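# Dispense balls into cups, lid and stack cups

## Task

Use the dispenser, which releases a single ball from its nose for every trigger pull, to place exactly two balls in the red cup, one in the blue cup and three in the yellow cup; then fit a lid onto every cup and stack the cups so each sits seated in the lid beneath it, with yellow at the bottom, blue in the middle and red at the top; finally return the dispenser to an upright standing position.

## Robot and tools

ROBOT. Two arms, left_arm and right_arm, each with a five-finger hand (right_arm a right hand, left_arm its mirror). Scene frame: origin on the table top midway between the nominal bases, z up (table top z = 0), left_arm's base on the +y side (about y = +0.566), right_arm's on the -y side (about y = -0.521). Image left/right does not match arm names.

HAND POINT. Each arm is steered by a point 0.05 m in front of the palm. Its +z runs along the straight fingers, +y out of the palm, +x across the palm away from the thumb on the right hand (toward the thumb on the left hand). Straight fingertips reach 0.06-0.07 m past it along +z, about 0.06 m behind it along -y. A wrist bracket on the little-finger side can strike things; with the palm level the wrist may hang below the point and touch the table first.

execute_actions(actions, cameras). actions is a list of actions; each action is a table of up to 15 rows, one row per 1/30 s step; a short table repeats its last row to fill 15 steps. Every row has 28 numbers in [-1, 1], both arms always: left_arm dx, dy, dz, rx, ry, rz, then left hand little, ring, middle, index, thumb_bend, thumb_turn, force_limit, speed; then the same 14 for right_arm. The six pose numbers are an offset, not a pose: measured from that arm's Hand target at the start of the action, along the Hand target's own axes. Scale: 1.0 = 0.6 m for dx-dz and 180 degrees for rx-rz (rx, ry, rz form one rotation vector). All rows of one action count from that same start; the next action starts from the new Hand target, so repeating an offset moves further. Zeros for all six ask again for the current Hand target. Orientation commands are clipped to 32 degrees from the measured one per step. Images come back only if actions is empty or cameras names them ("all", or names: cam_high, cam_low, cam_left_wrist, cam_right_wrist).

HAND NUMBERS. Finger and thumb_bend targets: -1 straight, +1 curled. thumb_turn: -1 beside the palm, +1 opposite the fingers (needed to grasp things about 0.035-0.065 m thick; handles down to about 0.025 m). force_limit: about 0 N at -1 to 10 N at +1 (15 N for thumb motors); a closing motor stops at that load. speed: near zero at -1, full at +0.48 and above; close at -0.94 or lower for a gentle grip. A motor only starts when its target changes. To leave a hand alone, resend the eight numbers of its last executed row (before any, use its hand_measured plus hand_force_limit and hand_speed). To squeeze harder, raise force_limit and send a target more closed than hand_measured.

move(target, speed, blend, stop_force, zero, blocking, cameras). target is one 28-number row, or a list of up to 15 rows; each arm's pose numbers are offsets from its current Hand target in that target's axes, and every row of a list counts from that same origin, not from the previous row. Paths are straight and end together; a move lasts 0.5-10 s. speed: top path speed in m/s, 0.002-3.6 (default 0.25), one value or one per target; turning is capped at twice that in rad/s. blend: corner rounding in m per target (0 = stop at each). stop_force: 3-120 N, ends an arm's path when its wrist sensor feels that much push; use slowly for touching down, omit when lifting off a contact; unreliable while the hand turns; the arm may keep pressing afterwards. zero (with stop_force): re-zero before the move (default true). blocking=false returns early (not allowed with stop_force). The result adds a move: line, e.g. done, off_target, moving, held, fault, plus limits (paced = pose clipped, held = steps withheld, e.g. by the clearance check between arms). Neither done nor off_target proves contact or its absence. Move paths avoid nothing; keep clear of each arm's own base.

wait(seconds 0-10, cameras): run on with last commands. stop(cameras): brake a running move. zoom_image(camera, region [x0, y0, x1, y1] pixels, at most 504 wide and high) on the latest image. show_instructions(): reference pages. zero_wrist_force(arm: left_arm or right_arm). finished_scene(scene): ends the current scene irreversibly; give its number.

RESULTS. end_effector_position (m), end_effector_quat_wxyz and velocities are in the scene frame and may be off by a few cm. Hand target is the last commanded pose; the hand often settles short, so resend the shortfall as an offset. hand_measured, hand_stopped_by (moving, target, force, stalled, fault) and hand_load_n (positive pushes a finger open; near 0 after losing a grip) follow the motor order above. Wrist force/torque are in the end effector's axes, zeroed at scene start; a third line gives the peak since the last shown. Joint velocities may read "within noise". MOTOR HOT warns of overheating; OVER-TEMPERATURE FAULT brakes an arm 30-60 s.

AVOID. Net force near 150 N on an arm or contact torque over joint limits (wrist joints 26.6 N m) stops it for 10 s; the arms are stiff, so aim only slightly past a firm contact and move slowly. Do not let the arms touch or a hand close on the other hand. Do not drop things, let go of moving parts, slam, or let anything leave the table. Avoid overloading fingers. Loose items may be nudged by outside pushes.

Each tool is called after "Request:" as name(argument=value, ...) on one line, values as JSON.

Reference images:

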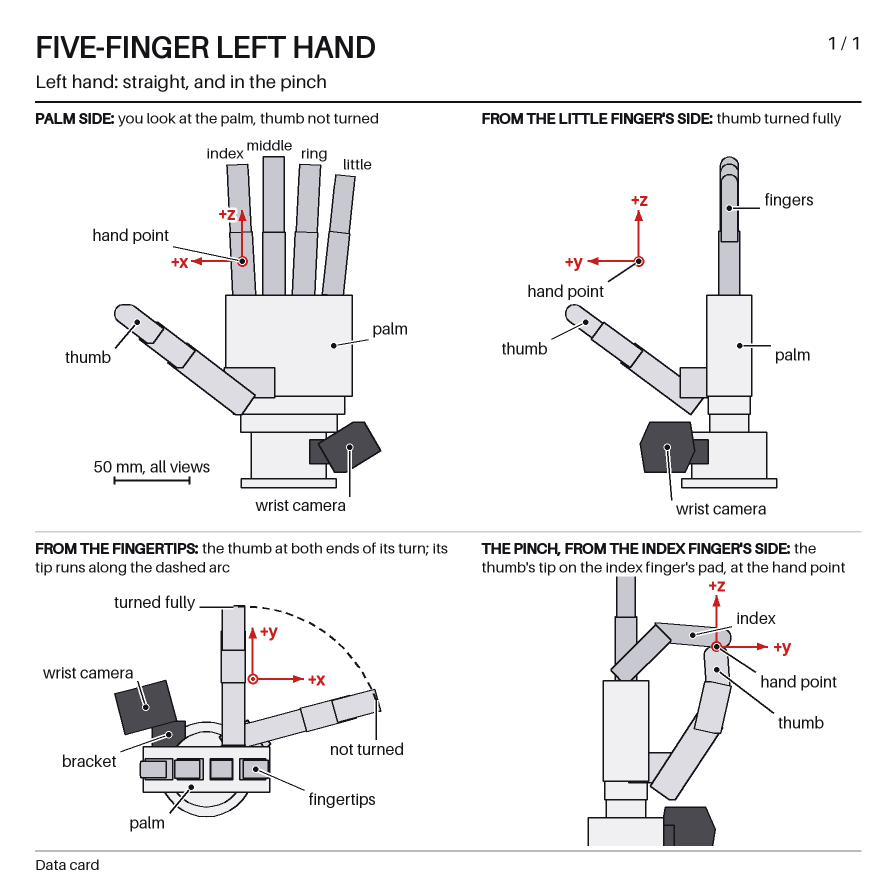

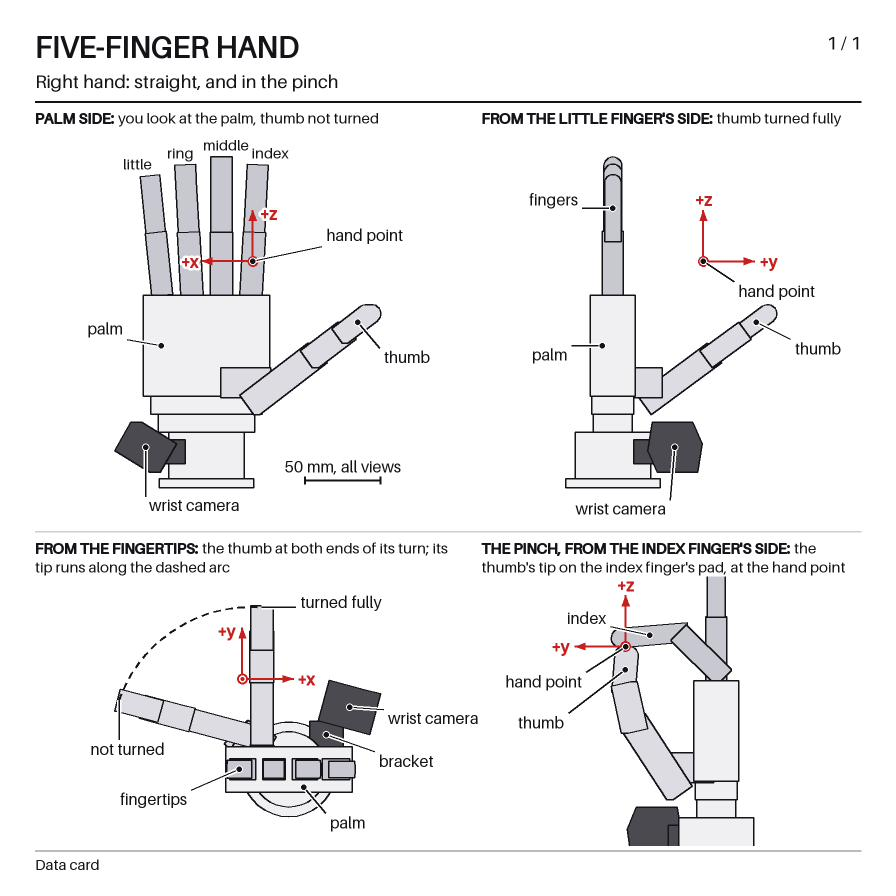

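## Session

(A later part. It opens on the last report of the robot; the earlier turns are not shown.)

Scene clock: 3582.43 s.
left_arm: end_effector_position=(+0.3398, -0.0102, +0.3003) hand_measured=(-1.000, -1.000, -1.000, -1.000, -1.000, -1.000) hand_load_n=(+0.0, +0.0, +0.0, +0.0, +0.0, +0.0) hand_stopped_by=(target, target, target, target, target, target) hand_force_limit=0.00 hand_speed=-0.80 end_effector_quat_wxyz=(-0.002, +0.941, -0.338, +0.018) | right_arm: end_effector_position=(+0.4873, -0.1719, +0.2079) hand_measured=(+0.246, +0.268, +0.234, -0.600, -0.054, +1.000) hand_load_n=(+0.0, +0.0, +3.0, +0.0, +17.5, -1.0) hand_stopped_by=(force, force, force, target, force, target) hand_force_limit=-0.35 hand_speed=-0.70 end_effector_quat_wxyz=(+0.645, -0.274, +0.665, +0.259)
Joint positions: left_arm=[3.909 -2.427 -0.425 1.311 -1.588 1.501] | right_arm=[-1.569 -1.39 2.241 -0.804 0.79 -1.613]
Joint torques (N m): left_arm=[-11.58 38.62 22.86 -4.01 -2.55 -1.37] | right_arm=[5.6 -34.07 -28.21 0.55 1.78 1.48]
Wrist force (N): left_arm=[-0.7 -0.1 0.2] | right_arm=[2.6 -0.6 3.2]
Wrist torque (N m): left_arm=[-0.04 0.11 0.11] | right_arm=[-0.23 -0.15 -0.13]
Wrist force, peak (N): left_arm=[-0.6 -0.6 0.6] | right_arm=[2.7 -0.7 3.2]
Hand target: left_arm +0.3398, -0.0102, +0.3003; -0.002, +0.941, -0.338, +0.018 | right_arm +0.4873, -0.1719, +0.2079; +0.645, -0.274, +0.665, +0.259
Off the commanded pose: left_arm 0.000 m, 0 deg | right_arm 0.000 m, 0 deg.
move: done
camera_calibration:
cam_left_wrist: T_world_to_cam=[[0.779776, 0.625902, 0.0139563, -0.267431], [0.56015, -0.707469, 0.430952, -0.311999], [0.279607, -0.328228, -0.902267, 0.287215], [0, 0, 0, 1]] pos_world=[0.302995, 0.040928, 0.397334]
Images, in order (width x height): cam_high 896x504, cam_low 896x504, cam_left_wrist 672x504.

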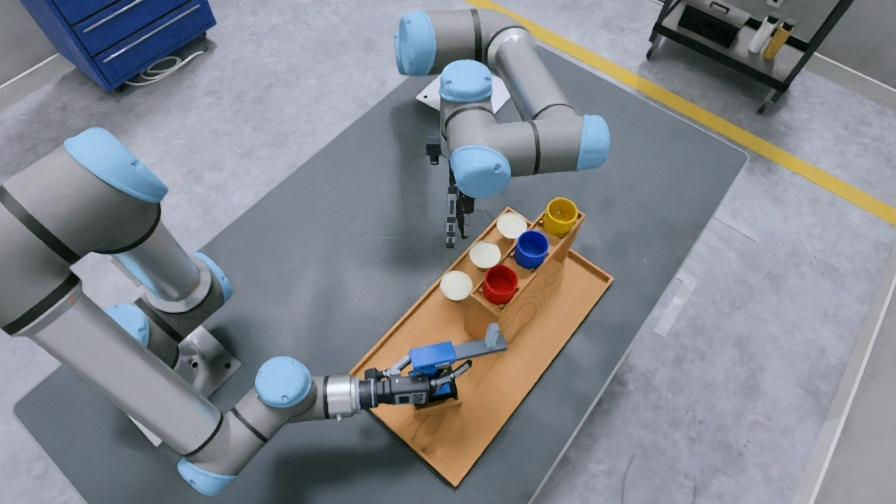

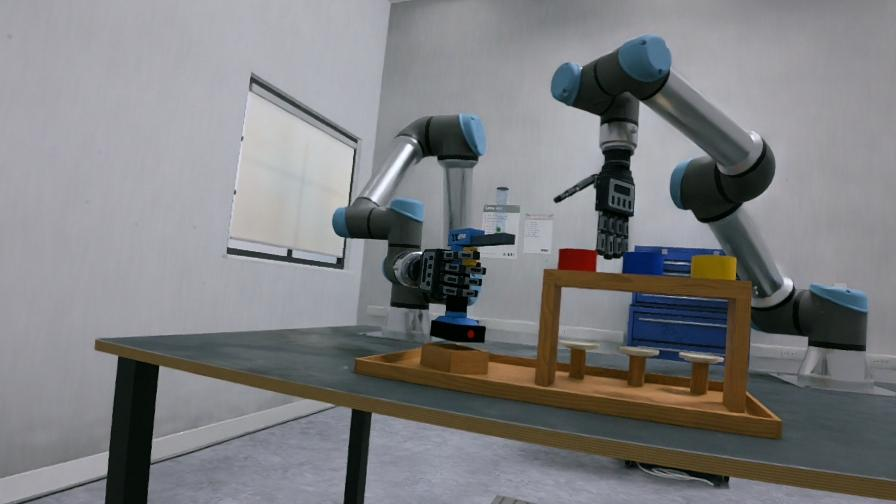

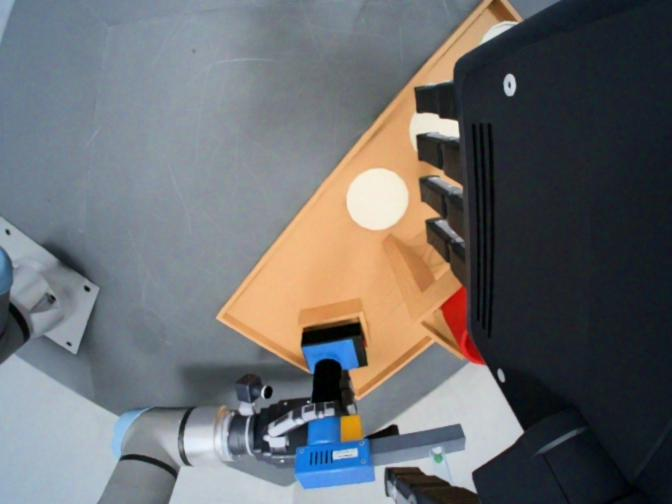

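Request:
move(target=[0,0,0,0,0,0,-1,-1,-1,-1,-1,-1,0,-0.8,0.015,-0.002,-0.007,-0.0183,-0.0056,0,1,1,1,-0.6,0.6,1,-0.35,-0.7], speed=0.1, cameras=["cam_left_wrist","cam_low","cam_high"])

Request:
zoom_image(camera="cam_left_wrist", region=[290, 290, 390, 390])

Request:
zoom_image(camera="cam_low", region=[410, 300, 500, 380])

Request:
zoom_image(camera="cam_high", region=[390, 340, 490, 430])

Scene clock: 3659.43 s.
left_arm: end_effector_position=(+0.3398, -0.0102, +0.3003) hand_measured=(-1.000, -1.000, -1.000, -1.000, -1.000, -1.000) hand_load_n=(+0.0, +0.0, +0.0, +0.0, +0.0, +0.0) hand_stopped_by=(target, target, target, target, target, target) hand_force_limit=0.00 hand_speed=-0.80 end_effector_quat_wxyz=(-0.002, +0.941, -0.338, +0.018) | right_arm: end_effector_position=(+0.4850, -0.1760, +0.1991) hand_measured=(+0.246, +0.268, +0.234, -0.600, -0.054, +1.000) hand_load_n=(+0.0, +0.0, +3.0, +0.0, +17.0, -1.0) hand_stopped_by=(force, force, force, target, force, target) hand_force_limit=-0.35 hand_speed=-0.70 end_effector_quat_wxyz=(+0.643, -0.290, +0.651, +0.281)
Joint positions: left_arm=[3.909 -2.427 -0.425 1.311 -1.588 1.501] | right_arm=[-1.602 -1.352 2.241 -0.864 0.7 -1.598]
Joint torques (N m): left_arm=[-11.04 38.3 23.33 -4.3 -2.46 -1.18] | right_arm=[-6.98 -19.22 -26.66 -3.77 -2.33 1.73]
Wrist force (N): left_arm=[-0.4 -0.4 0.4] | right_arm=[2.4 -0.4 3.1]
Wrist torque (N m): left_arm=[-0.09 0.07 0.14] | right_arm=[-0.22 -0.14 -0.12]
Wrist force, peak (N): left_arm=[-0.7 -0.5 0.6] | right_arm=[2.8 -0.8 3.2]
Hand target: left_arm +0.3398, -0.0102, +0.3003; -0.002, +0.941, -0.338, +0.018 | right_arm +0.4850, -0.1760, +0.1990; +0.643, -0.290, +0.651, +0.281
Off the commanded pose: left_arm 0.000 m, 0 deg | right_arm 0.000 m, 0 deg.
move: done
camera_calibration:
cam_left_wrist: T_world_to_cam=[[0.779776, 0.625902, 0.0139563, -0.267431], [0.56015, -0.707469, 0.430952, -0.311999], [0.279607, -0.328228, -0.902267, 0.287215], [0, 0, 0, 1]] pos_world=[0.302995, 0.040928, 0.397334]
Images, in order (width x height): cam_high 896x504, cam_low 896x504, cam_left_wrist 672x504.

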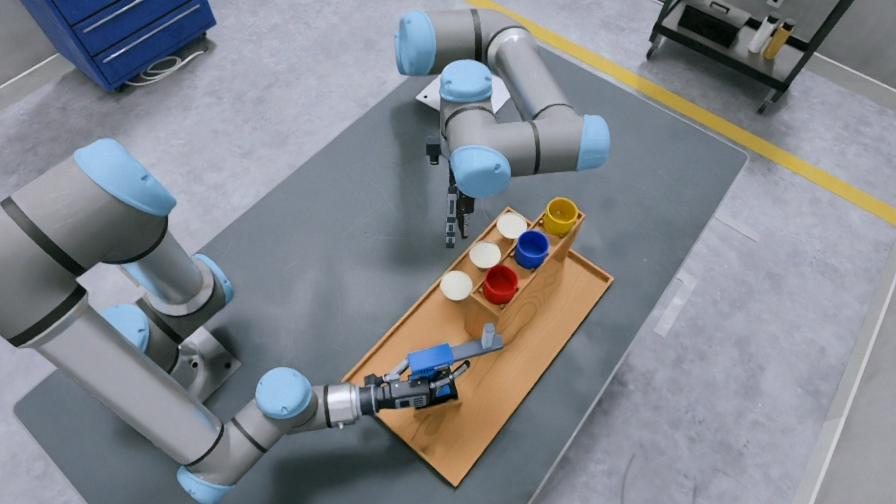

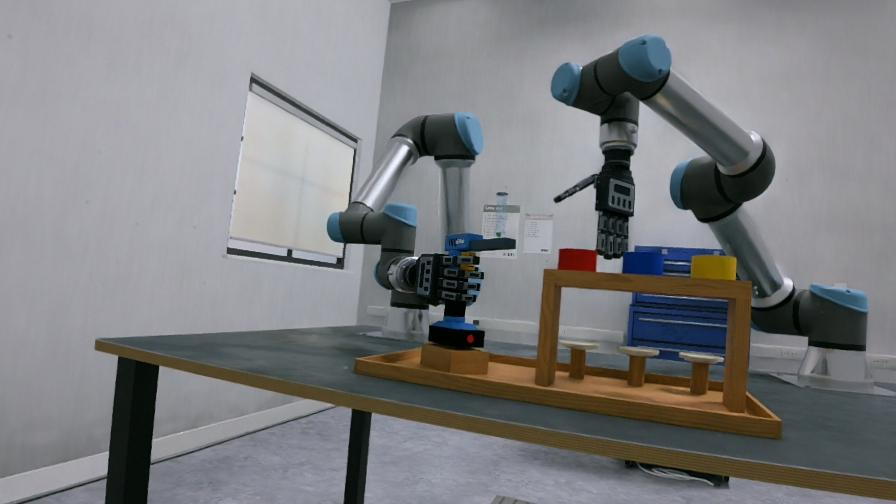

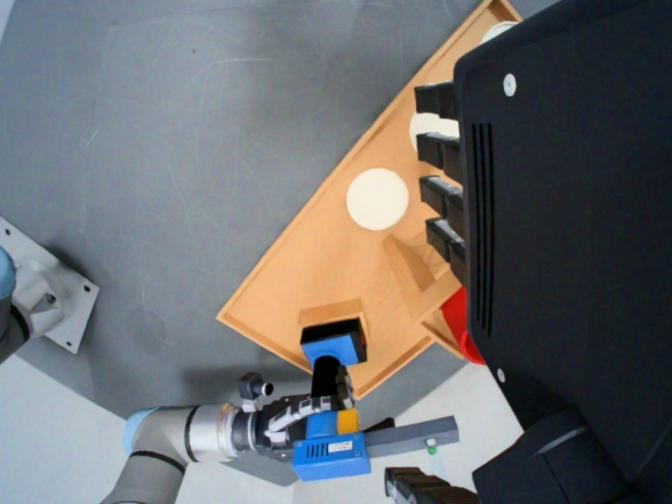

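Scaled by 5.040 from the camera's 672x504 image, which has a finer 960x720 frame.

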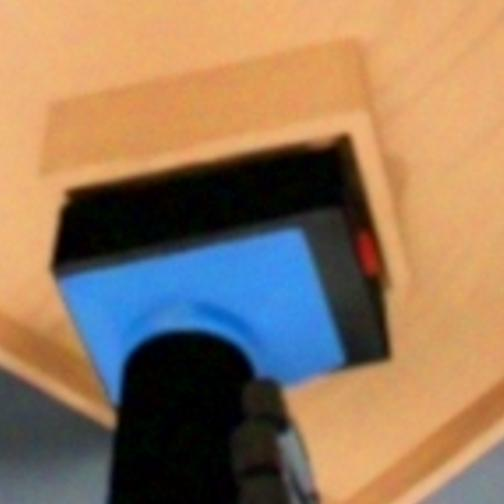

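Scaled by 5.600 from the camera's 896x504 image, which has a finer 1280x720 frame.

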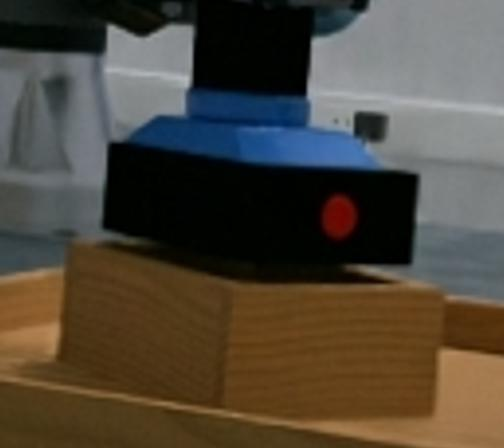

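Scaled by 5.040 from the camera's 896x504 image, which has a finer 1280x720 frame.

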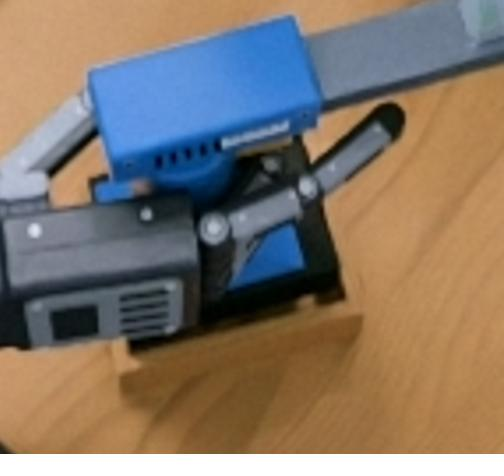

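Request:
move(target=[0,0,0,0,0,0,-1,-1,-1,-1,-1,-1,0,-0.8,0,-0.005,0.0005,0,0.0028,0,1,1,1,-0.6,0.6,1,-0.35,-0.7], speed=0.05)

Request:
move(target=[0,0,0,0,0,0,-1,-1,-1,-1,-1,-1,0,-0.8,0.085,0,0,0,0,0,1,1,1,-0.6,0.6,1,-0.35,-0.7], speed=0.02, stop_force=4, cameras=["cam_left_wrist","cam_low"])

Request:
zoom_image(camera="cam_left_wrist", region=[290, 290, 390, 390])

Request:
zoom_image(camera="cam_low", region=[410, 300, 500, 380])

Scene clock: 3692.13 s.
left_arm: end_effector_position=(+0.3398, -0.0102, +0.3003) hand_measured=(-1.000, -1.000, -1.000, -1.000, -1.000, -1.000) hand_load_n=(+0.0, +0.0, +0.0, +0.0, +0.0, +0.0) hand_stopped_by=(target, target, target, target, target, target) hand_force_limit=0.00 hand_speed=-0.80 end_effector_quat_wxyz=(-0.002, +0.941, -0.338, +0.018) | right_arm: end_effector_position=(+0.4874, -0.1778, +0.1990) hand_measured=(+0.246, +0.268, +0.234, -0.600, -0.054, +1.000) hand_load_n=(+0.0, +0.0, +3.0, +0.0, +17.0, -1.0) hand_stopped_by=(force, force, force, target, force, target) hand_force_limit=-0.35 hand_speed=-0.70 end_effector_quat_wxyz=(+0.640, -0.292, +0.654, +0.279)
Joint positions: left_arm=[3.909 -2.427 -0.425 1.311 -1.588 1.501] | right_arm=[-1.607 -1.351 2.232 -0.841 0.694 -1.609]
Joint torques (N m): left_arm=[-11.15 39.23 22.19 -4.1 -2.4 -1.26] | right_arm=[-7.35 -19.19 -27.67 1.32 -2.31 -0.9]
Wrist force (N): left_arm=[-0.4 -0.2 0.2] | right_arm=[2.4 -0.3 3.0]
Wrist torque (N m): left_arm=[-0.05 0.08 0.13] | right_arm=[-0.19 -0.11 0.05]
Wrist force, peak (N): left_arm=[-0.9 -0.6 0.3] | right_arm=[2.6 -0.5 3.3]
Hand target: left_arm +0.3398, -0.0102, +0.3003; -0.002, +0.941, -0.338, +0.018 | right_arm +0.4874, -0.1778, +0.1990; +0.640, -0.292, +0.654, +0.279
Off the commanded pose: left_arm 0.000 m, 0 deg | right_arm 0.000 m, 0 deg.
move: done

Scene clock: 3693.53 s.
left_arm: end_effector_position=(+0.3398, -0.0102, +0.3003) hand_measured=(-1.000, -1.000, -1.000, -1.000, -1.000, -1.000) hand_load_n=(+0.0, +0.0, +0.0, +0.0, +0.0, +0.0) hand_stopped_by=(target, target, target, target, target, target) hand_force_limit=0.00 hand_speed=-0.80 end_effector_quat_wxyz=(-0.002, +0.941, -0.338, +0.018) | right_arm: end_effector_position=(+0.4874, -0.1779, +0.1948) hand_measured=(+0.246, +0.268, +0.234, -0.600, -0.054, +1.000) hand_load_n=(+0.0, +0.0, +3.0, +0.0, +17.0, +1.0) hand_stopped_by=(force, force, force, target, force, target) hand_force_limit=-0.35 hand_speed=-0.70 end_effector_quat_wxyz=(+0.640, -0.292, +0.654, +0.279)
Joint positions: left_arm=[3.909 -2.427 -0.425 1.311 -1.588 1.501] | right_arm=[-1.608 -1.341 2.236 -0.854 0.694 -1.609]
Joint torques (N m): left_arm=[-11.25 39.3 22.11 -4.13 -2.26 -1.13] | right_arm=[6.15 -35.69 -26.95 0.97 1.53 -0.05]
Wrist force (N): left_arm=[-0.7 -0.2 0.3] | right_arm=[2.3 -0.5 3.1]
Wrist torque (N m): left_arm=[-0.06 0.12 0.11] | right_arm=[-0.25 -0.13 0.04]
Wrist force, peak (N): left_arm=[-0.9 -0.8 0.3] | right_arm=[-7.2 -0.5 4.7]
Hand target: left_arm +0.3398, -0.0102, +0.3003; -0.002, +0.941, -0.338, +0.018 | right_arm +0.4874, -0.1779, +0.1948; +0.640, -0.292, +0.654, +0.279 (not the last commanded pose)
Off the commanded pose: left_arm 0.000 m, 0 deg | right_arm 0.047 m, 0 deg.
move: contact (right_arm)
camera_calibration:
cam_left_wrist: T_world_to_cam=[[0.779776, 0.625902, 0.0139563, -0.267431], [0.56015, -0.707469, 0.430952, -0.311999], [0.279607, -0.328228, -0.902267, 0.287215], [0, 0, 0, 1]] pos_world=[0.302995, 0.040928, 0.397334]
Images, in order (width x height): cam_low 896x504, cam_left_wrist 672x504.

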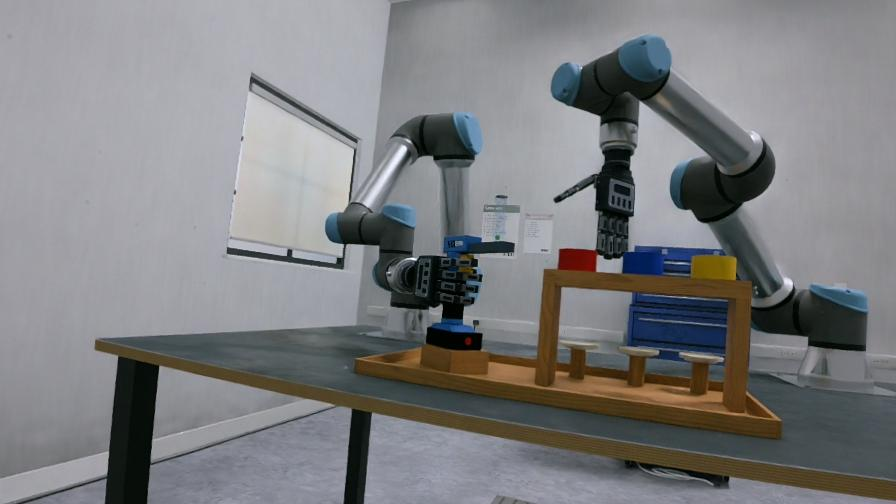

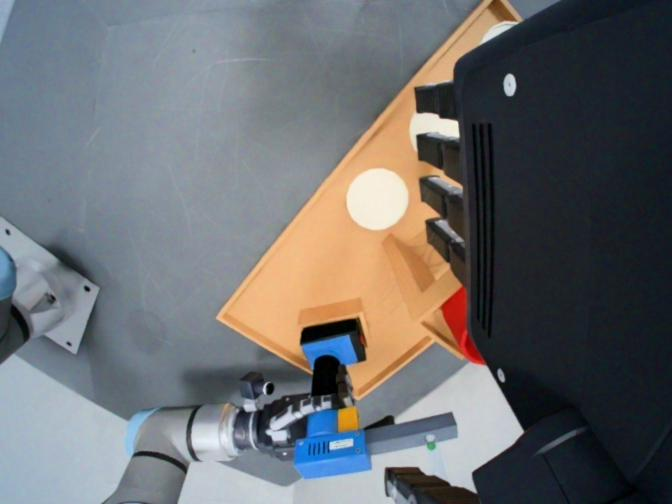

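Scaled by 5.040 from the camera's 672x504 image, which has a finer 960x720 frame.

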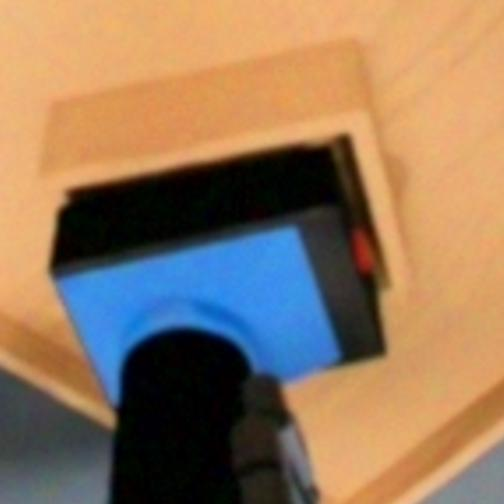

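Scaled by 5.600 from the camera's 896x504 image, which has a finer 1280x720 frame.

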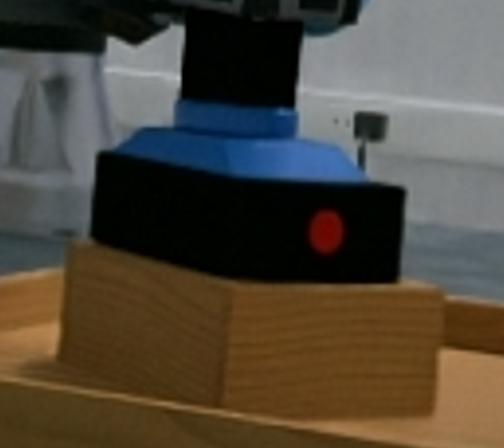

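Request:
move(target=[[0,0,0,0,0,0,-1,-1,-1,-1,-1,-1,0,-0.8,-0.007,0,0,0,0,0,1,1,1,-0.6,0.6,1,-0.35,-0.7],[0,0,0,0,0,0,-1,-1,-1,-1,-1,-1,0,-0.8,-0.007,0.0033,0.004,-0.0044,0,0,1,1,1,-0.6,0.6,1,-0.35,-0.7]], speed=0.05)

Request:
move(target=[0,0,0,0,0,0,-1,-1,-1,-1,-1,-1,0,-0.8,0.085,0,0,0,0,0,1,1,1,-0.6,0.6,1,-0.35,-0.7], speed=0.02, stop_force=4, cameras=["cam_left_wrist","cam_low"])

Request:
zoom_image(camera="cam_left_wrist", region=[290, 290, 390, 390])

Request:
zoom_image(camera="cam_low", region=[410, 300, 500, 380])

Scene clock: 3735.90 s.
left_arm: end_effector_position=(+0.3398, -0.0102, +0.3003) hand_measured=(-1.000, -1.000, -1.000, -1.000, -1.000, -1.000) hand_load_n=(+0.0, +0.0, +0.0, +0.0, +0.0, +0.0) hand_stopped_by=(target, target, target, target, target, target) hand_force_limit=0.00 hand_speed=-0.80 end_effector_quat_wxyz=(-0.002, +0.941, -0.338, +0.018) | right_arm: end_effector_position=(+0.4876, -0.1748, +0.1989) hand_measured=(+0.246, +0.268, +0.234, -0.600, -0.054, +1.000) hand_load_n=(+0.0, +0.0, +3.5, +0.0, +17.0, +1.0) hand_stopped_by=(force, force, force, target, force, target) hand_force_limit=-0.35 hand_speed=-0.70 end_effector_quat_wxyz=(+0.638, -0.296, +0.652, +0.284)
Joint positions: left_arm=[3.909 -2.427 -0.425 1.311 -1.588 1.501] | right_arm=[-1.603 -1.343 2.222 -0.838 0.685 -1.61]
Joint torques (N m): left_arm=[-11.35 38.73 21.88 -3.95 -2.04 -1.26] | right_arm=[5.32 -19.26 -28.13 1.09 -2.45 -0.64]
Wrist force (N): left_arm=[-0.4 -0.3 0.1] | right_arm=[2.5 -0.2 3.0]
Wrist torque (N m): left_arm=[-0.06 0.07 0.14] | right_arm=[-0.18 -0.14 0.05]
Wrist force, peak (N): left_arm=[-0.7 -0.7 0.5] | right_arm=[2.8 -0.4 3.2]
Hand target: left_arm +0.3398, -0.0102, +0.3003; -0.002, +0.941, -0.338, +0.018 | right_arm +0.4876, -0.1747, +0.1989; +0.638, -0.296, +0.652, +0.284
Off the commanded pose: left_arm 0.000 m, 0 deg | right_arm 0.000 m, 0 deg.
move: done

Scene clock: 3737.37 s.
left_arm: end_effector_position=(+0.3398, -0.0102, +0.3003) hand_measured=(-1.000, -1.000, -1.000, -1.000, -1.000, -1.000) hand_load_n=(+0.0, +0.0, +0.0, +0.0, +0.0, +0.0) hand_stopped_by=(target, target, target, target, target, target) hand_force_limit=0.00 hand_speed=-0.80 end_effector_quat_wxyz=(-0.002, +0.941, -0.338, +0.018) | right_arm: end_effector_position=(+0.4875, -0.1747, +0.1945) hand_measured=(+0.246, +0.268, +0.234, -0.600, -0.054, +1.000) hand_load_n=(+0.0, +0.0, +3.0, +0.0, +17.0, +2.0) hand_stopped_by=(force, force, force, target, force, target) hand_force_limit=-0.35 hand_speed=-0.70 end_effector_quat_wxyz=(+0.638, -0.296, +0.652, +0.284)
Joint positions: left_arm=[3.909 -2.427 -0.425 1.311 -1.588 1.501] | right_arm=[-1.603 -1.333 2.226 -0.852 0.684 -1.61]
Joint torques (N m): left_arm=[-11.82 39.78 22.7 -3.92 -2.04 -1.04] | right_arm=[5.51 -35.32 -26.69 0.92 1.36 0.25]
Wrist force (N): left_arm=[-0.3 -0.4 0.1] | right_arm=[2.5 -0.6 3.1]
Wrist torque (N m): left_arm=[-0.07 0.04 0.15] | right_arm=[-0.25 -0.15 0.04]
Wrist force, peak (N): left_arm=[-0.7 -0.7 0.1] | right_arm=[-13.2 -2.6 3.9]
Hand target: left_arm +0.3398, -0.0102, +0.3003; -0.002, +0.941, -0.338, +0.018 | right_arm +0.4875, -0.1747, +0.1945; +0.638, -0.296, +0.652, +0.284 (not the last commanded pose)
Off the commanded pose: left_arm 0.000 m, 0 deg | right_arm 0.047 m, 0 deg.
move: contact (right_arm)
camera_calibration:
cam_left_wrist: T_world_to_cam=[[0.779776, 0.625902, 0.0139563, -0.267431], [0.56015, -0.707469, 0.430952, -0.311999], [0.279607, -0.328228, -0.902267, 0.287215], [0, 0, 0, 1]] pos_world=[0.302995, 0.040928, 0.397334]
Images, in order (width x height): cam_low 896x504, cam_left_wrist 672x504.

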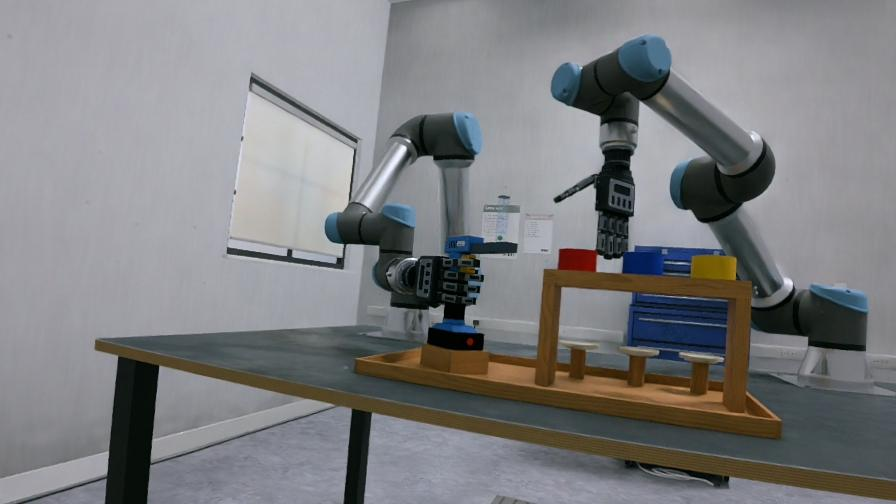

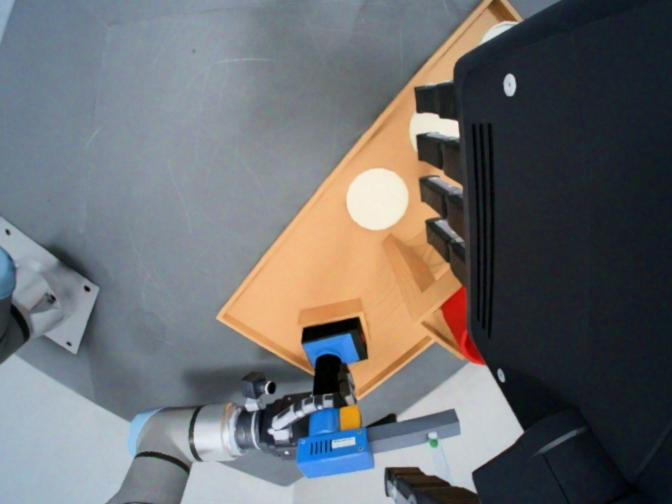

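Scaled by 5.040 from the camera's 672x504 image, which has a finer 960x720 frame.

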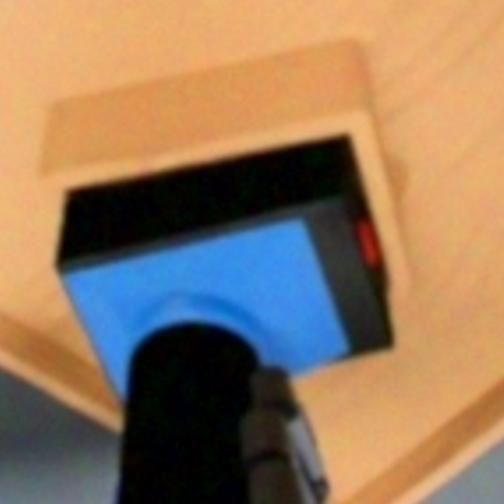

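Scaled by 5.600 from the camera's 896x504 image, which has a finer 1280x720 frame.

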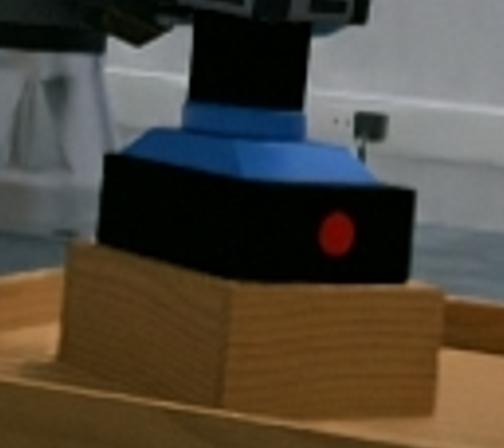

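Request:
move(target=[[0,0,0,0,0,0,-1,-1,-1,-1,-1,-1,0,-0.8,-0.004,0,0,0,0,0,1,1,1,-0.6,0.6,1,-0.35,-0.7],[0,0,0,0,0,0,-1,-1,-1,-1,-1,-1,0,-0.8,-0.004,-0.0025,-0.0015,0,0,0,1,1,1,-0.6,0.6,1,-0.35,-0.7]], speed=0.05)

Request:
move(target=[0,0,0,0,0,0,-1,-1,-1,-1,-1,-1,0,-0.8,0.083,0,0,0,0,0,1,1,1,-0.6,0.6,1,-0.35,-0.7], speed=0.02, stop_force=4, cameras=["cam_left_wrist","cam_low"])

Request:
zoom_image(camera="cam_left_wrist", region=[290, 290, 390, 390])

Request:
zoom_image(camera="cam_low", region=[410, 300, 500, 380])

Scene clock: 3761.33 s.
left_arm: end_effector_position=(+0.3398, -0.0102, +0.3003) hand_measured=(-1.000, -1.000, -1.000, -1.000, -1.000, -1.000) hand_load_n=(+0.0, +0.0, +0.0, +0.0, +0.0, +0.0) hand_stopped_by=(target, target, target, target, target, target) hand_force_limit=0.00 hand_speed=-0.80 end_effector_quat_wxyz=(-0.002, +0.941, -0.338, +0.018) | right_arm: end_effector_position=(+0.4880, -0.1762, +0.1969) hand_measured=(+0.246, +0.268, +0.234, -0.600, -0.054, +1.000) hand_load_n=(+0.0, +0.0, +3.5, +0.0, +17.0, +2.0) hand_stopped_by=(force, force, force, target, force, target) hand_force_limit=-0.35 hand_speed=-0.70 end_effector_quat_wxyz=(+0.638, -0.296, +0.652, +0.284)
Joint positions: left_arm=[3.909 -2.427 -0.425 1.311 -1.588 1.501] | right_arm=[-1.607 -1.339 2.223 -0.844 0.68 -1.61]
Joint torques (N m): left_arm=[-12.01 38.52 21.43 -3.82 -1.91 -0.96] | right_arm=[-6.1 -36 -26.58 0.96 -2.57 -0.88]
Wrist force (N): left_arm=[-0.4 -0.4 0.6] | right_arm=[2.6 -0.5 2.9]
Wrist torque (N m): left_arm=[-0.11 0.08 0.14] | right_arm=[-0.23 -0.15 0.04]
Wrist force, peak (N): left_arm=[-0.5 -0.8 0.7] | right_arm=[3.0 -0.4 3.0]
Hand target: left_arm +0.3398, -0.0102, +0.3003; -0.002, +0.941, -0.338, +0.018 | right_arm +0.4880, -0.1764, +0.1969; +0.638, -0.296, +0.652, +0.284
Off the commanded pose: left_arm 0.000 m, 0 deg | right_arm 0.000 m, 0 deg.
move: done

Scene clock: 3762.67 s.
left_arm: end_effector_position=(+0.3398, -0.0102, +0.3003) hand_measured=(-1.000, -1.000, -1.000, -1.000, -1.000, -1.000) hand_load_n=(+0.0, +0.0, +0.0, +0.0, +0.0, +0.0) hand_stopped_by=(target, target, target, target, target, target) hand_force_limit=0.00 hand_speed=-0.80 end_effector_quat_wxyz=(-0.002, +0.941, -0.338, +0.018) | right_arm: end_effector_position=(+0.4881, -0.1764, +0.1942) hand_measured=(+0.246, +0.268, +0.234, -0.600, -0.054, +1.000) hand_load_n=(+0.0, +0.5, +3.5, +0.0, +17.0, +2.5) hand_stopped_by=(force, force, force, target, force, target) hand_force_limit=-0.35 hand_speed=-0.70 end_effector_quat_wxyz=(+0.638, -0.296, +0.652, +0.284)
Joint positions: left_arm=[3.909 -2.427 -0.425 1.311 -1.588 1.501] | right_arm=[-1.608 -1.332 2.226 -0.852 0.68 -1.61]
Joint torques (N m): left_arm=[-11.39 39.78 21.83 -3.98 -1.87 -1.04] | right_arm=[6.07 -35.62 -27.22 0.99 1.54 0.56]
Wrist force (N): left_arm=[-0.1 -0.2 0.2] | right_arm=[2.6 -0.3 2.9]
Wrist torque (N m): left_arm=[-0.05 0.02 0.15] | right_arm=[-0.20 -0.16 0.05]
Wrist force, peak (N): left_arm=[-0.6 -0.8 0.5] | right_arm=[-11.9 -1.6 5.7]
Hand target: left_arm +0.3398, -0.0102, +0.3003; -0.002, +0.941, -0.338, +0.018 | right_arm +0.4881, -0.1764, +0.1942; +0.638, -0.296, +0.652, +0.284 (not the last commanded pose)
Off the commanded pose: left_arm 0.000 m, 0 deg | right_arm 0.047 m, 0 deg.
move: contact (right_arm)
camera_calibration:
cam_left_wrist: T_world_to_cam=[[0.779776, 0.625902, 0.0139563, -0.267431], [0.56015, -0.707469, 0.430952, -0.311999], [0.279607, -0.328228, -0.902267, 0.287215], [0, 0, 0, 1]] pos_world=[0.302995, 0.040928, 0.397334]
Images, in order (width x height): cam_low 896x504, cam_left_wrist 672x504.

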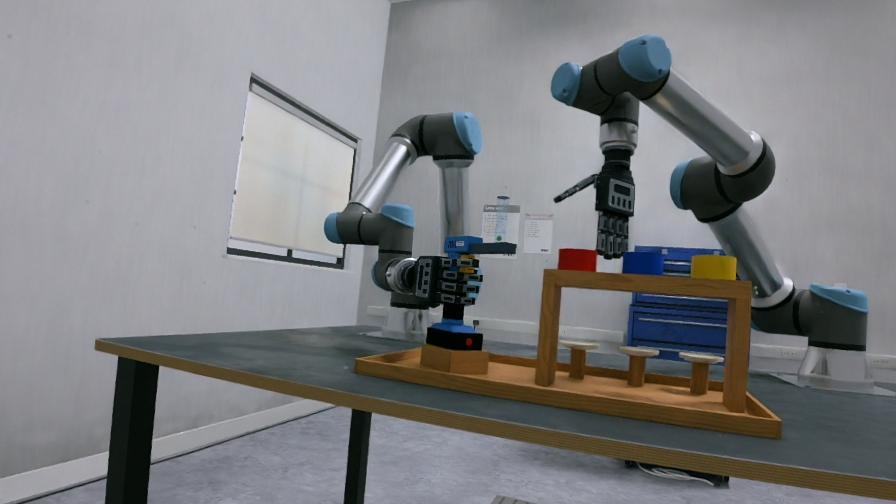

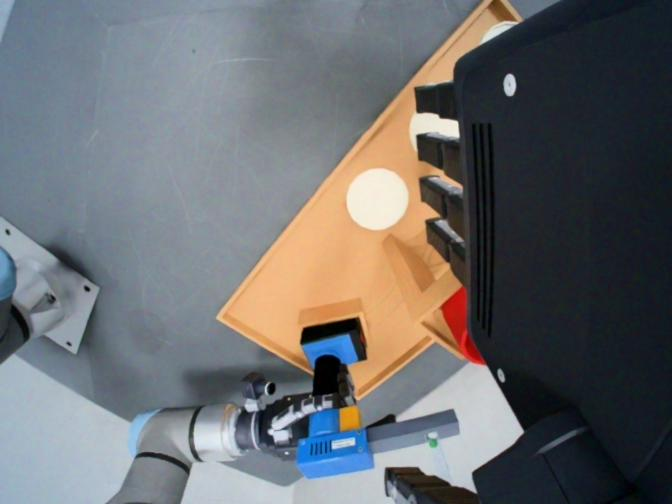

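Scaled by 5.040 from the camera's 672x504 image, which has a finer 960x720 frame.

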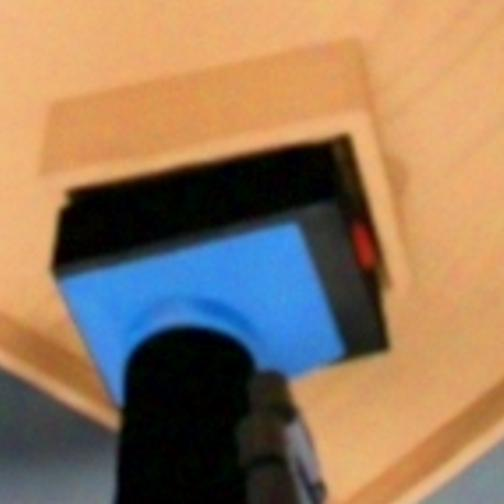

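Scaled by 5.600 from the camera's 896x504 image, which has a finer 1280x720 frame.

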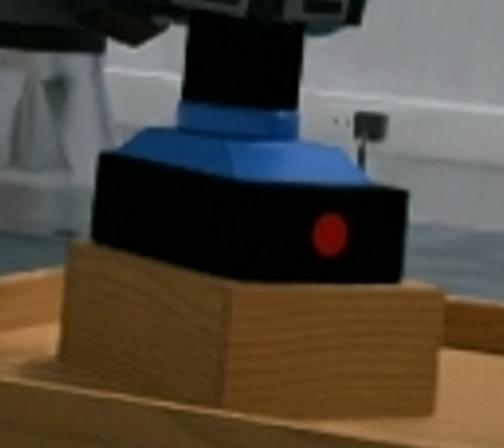

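Request:
move(target=[[0,0,0,0,0,0,-1,-1,-1,-1,-1,-1,0,-0.8,-0.004,0,0,0,0,0,1,1,1,-0.6,0.6,1,-0.35,-0.7],[0,0,0,0,0,0,-1,-1,-1,-1,-1,-1,0,-0.8,-0.004,0,0.0025,0,0,0,1,1,1,-0.6,0.6,1,-0.35,-0.7]], speed=0.05)

Request:
move(target=[0,0,0,0,0,0,-1,-1,-1,-1,-1,-1,0,-0.8,0.083,0,0,0,0,0,1,1,1,-0.6,0.6,1,-0.35,-0.7], speed=0.02, stop_force=4, cameras=["cam_left_wrist","cam_low"])

Request:
zoom_image(camera="cam_left_wrist", region=[300, 300, 380, 380])

Request:
zoom_image(camera="cam_low", region=[410, 300, 500, 380])

Scene clock: 3787.87 s.
left_arm: end_effector_position=(+0.3398, -0.0102, +0.3003) hand_measured=(-1.000, -1.000, -1.000, -1.000, -1.000, -1.000) hand_load_n=(+0.0, +0.0, +0.0, +0.0, +0.0, +0.0) hand_stopped_by=(target, target, target, target, target, target) hand_force_limit=0.00 hand_speed=-0.80 end_effector_quat_wxyz=(-0.002, +0.941, -0.338, +0.018) | right_arm: end_effector_position=(+0.4890, -0.1753, +0.1966) hand_measured=(+0.246, +0.268, +0.234, -0.600, -0.054, +1.000) hand_load_n=(+0.0, +0.0, +3.5, +0.0, +17.0, +2.5) hand_stopped_by=(force, force, force, target, force, target) hand_force_limit=-0.35 hand_speed=-0.70 end_effector_quat_wxyz=(+0.638, -0.296, +0.652, +0.284)
Joint positions: left_arm=[3.909 -2.427 -0.425 1.311 -1.588 1.501] | right_arm=[-1.604 -1.335 2.22 -0.844 0.683 -1.61]
Joint torques (N m): left_arm=[-11.29 39.26 21.53 -3.8 -1.77 -1] | right_arm=[6.4 -20.16 -27.81 1.01 1.77 1.54]
Wrist force (N): left_arm=[-0.3 -0.2 0.1] | right_arm=[2.3 -0.2 3.0]
Wrist torque (N m): left_arm=[-0.04 0.05 0.13] | right_arm=[-0.19 -0.11 0.01]
Wrist force, peak (N): left_arm=[-0.7 -0.4 0.8] | right_arm=[2.5 -0.5 3.3]
Hand target: left_arm +0.3398, -0.0102, +0.3003; -0.002, +0.941, -0.338, +0.018 | right_arm +0.4891, -0.1752, +0.1965; +0.638, -0.296, +0.652, +0.284
Off the commanded pose: left_arm 0.000 m, 0 deg | right_arm 0.000 m, 0 deg.
move: done

Scene clock: 3789.20 s.
left_arm: end_effector_position=(+0.3398, -0.0102, +0.3003) hand_measured=(-1.000, -1.000, -1.000, -1.000, -1.000, -1.000) hand_load_n=(+0.0, +0.0, -0.5, +0.0, +0.0, +0.0) hand_stopped_by=(target, target, target, target, target, target) hand_force_limit=0.00 hand_speed=-0.80 end_effector_quat_wxyz=(-0.002, +0.941, -0.338, +0.018) | right_arm: end_effector_position=(+0.4891, -0.1753, +0.1938) hand_measured=(+0.246, +0.268, +0.234, -0.600, -0.054, +1.000) hand_load_n=(+0.0, +0.0, +3.5, +0.0, +16.0, +2.0) hand_stopped_by=(force, force, force, target, force, target) hand_force_limit=-0.35 hand_speed=-0.70 end_effector_quat_wxyz=(+0.638, -0.296, +0.652, +0.284)
Joint positions: left_arm=[3.909 -2.427 -0.425 1.311 -1.588 1.501] | right_arm=[-1.604 -1.329 2.222 -0.853 0.683 -1.61]
Joint torques (N m): left_arm=[-10.77 39.91 22.36 -3.97 -1.84 -0.76] | right_arm=[-4.02 -36.17 -27.39 0.95 -1.33 1.08]
Wrist force (N): left_arm=[-0.3 -0.2 0.1] | right_arm=[2.1 -0.4 3.0]
Wrist torque (N m): left_arm=[-0.05 0.05 0.13] | right_arm=[-0.22 -0.09 0.00]
Wrist force, peak (N): left_arm=[-0.8 -0.6 0.5] | right_arm=[-14.1 0.2 5.0]
Hand target: left_arm +0.3398, -0.0102, +0.3003; -0.002, +0.941, -0.338, +0.018 | right_arm +0.4891, -0.1753, +0.1938; +0.638, -0.296, +0.652, +0.284 (not the last commanded pose)
Off the commanded pose: left_arm 0.000 m, 0 deg | right_arm 0.047 m, 0 deg.
move: contact (right_arm)
camera_calibration:
cam_left_wrist: T_world_to_cam=[[0.779776, 0.625902, 0.0139563, -0.267431], [0.56015, -0.707469, 0.430952, -0.311999], [0.279607, -0.328228, -0.902267, 0.287215], [0, 0, 0, 1]] pos_world=[0.302995, 0.040928, 0.397334]
Images, in order (width x height): cam_low 896x504, cam_left_wrist 672x504.

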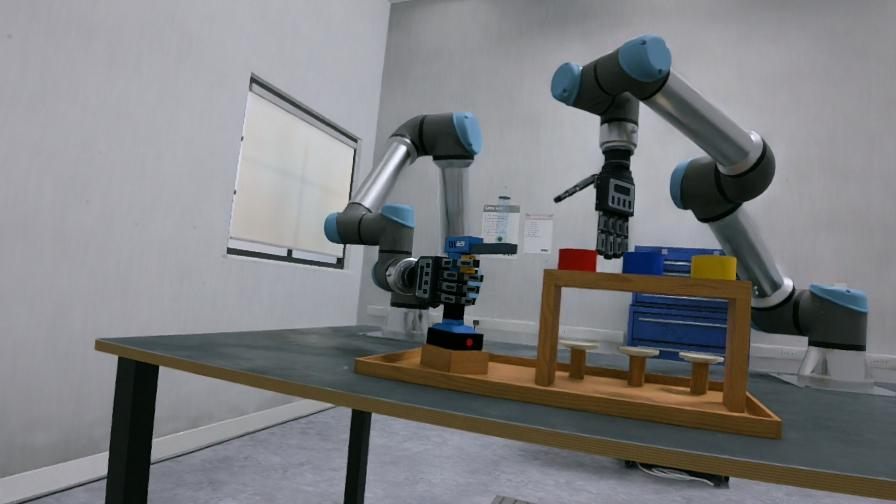

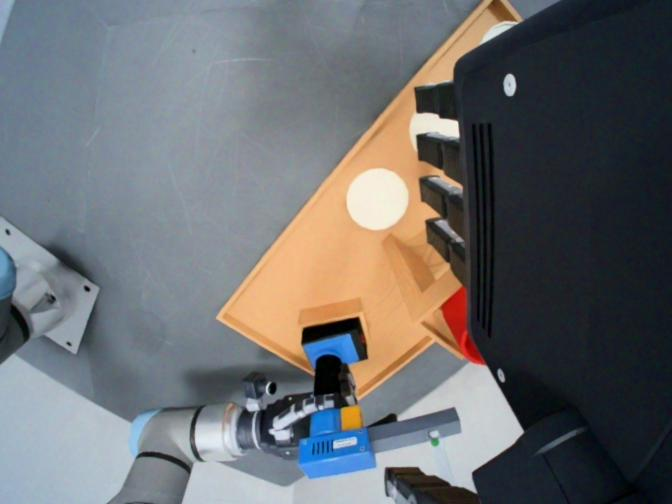

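Scaled by 6.300 from the camera's 672x504 image, which has a finer 960x720 frame.

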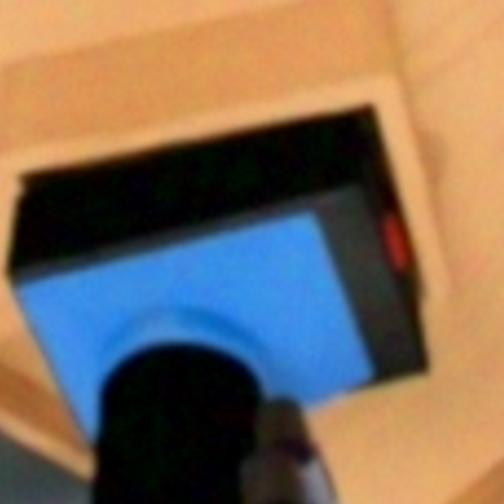

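Scaled by 5.600 from the camera's 896x504 image, which has a finer 1280x720 frame.

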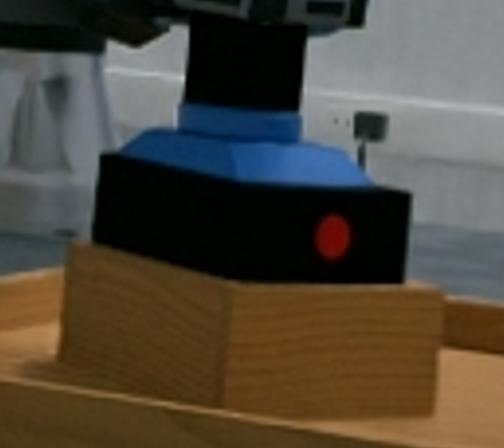

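Request:
move(target=[0,0,0,0,0,0,-1,-1,-1,-1,-1,-1,0,-0.8,0.003,0,0,0,0,0,1,1,1,-0.6,0.6,1,-0.35,-0.7], speed=0.01)

Scene clock: 3801.37 s.
left_arm: end_effector_position=(+0.3398, -0.0102, +0.3003) hand_measured=(-1.000, -1.000, -1.000, -1.000, -1.000, -1.000) hand_load_n=(+0.0, +0.0, +0.0, +0.0, +0.0, +0.0) hand_stopped_by=(target, target, target, target, target, target) hand_force_limit=0.00 hand_speed=-0.80 end_effector_quat_wxyz=(-0.002, +0.941, -0.338, +0.018) | right_arm: end_effector_position=(+0.4891, -0.1753, +0.1921) hand_measured=(+0.246, +0.268, +0.234, -0.600, -0.054, +1.000) hand_load_n=(+0.0, +0.0, +3.5, +0.0, +14.5, +5.5) hand_stopped_by=(force, force, force, target, force, target) hand_force_limit=-0.35 hand_speed=-0.70 end_effector_quat_wxyz=(+0.638, -0.296, +0.652, +0.284)
Joint positions: left_arm=[3.909 -2.427 -0.425 1.311 -1.588 1.501] | right_arm=[-1.604 -1.325 2.224 -0.858 0.683 -1.61]
Joint torques (N m): left_arm=[-11.04 38.92 21.6 -3.72 -1.7 -0.89] | right_arm=[-8.57 -13.77 -4.39 -2.16 -1.18 0.31]
Wrist force (N): left_arm=[-0.3 -0.6 0.0] | right_arm=[-13.3 3.4 2.3]
Wrist torque (N m): left_arm=[-0.11 0.04 0.15] | right_arm=[-0.01 0.30 -0.40]
Wrist force, peak (N): left_arm=[-0.5 -0.5 0.8] | right_arm=[-14.6 3.7 2.0]
Hand target: left_arm +0.3398, -0.0102, +0.3003; -0.002, +0.941, -0.338, +0.018 | right_arm +0.4891, -0.1753, +0.1920; +0.638, -0.296, +0.652, +0.284
Off the commanded pose: left_arm 0.000 m, 0 deg | right_arm 0.000 m, 0 deg.
move: done


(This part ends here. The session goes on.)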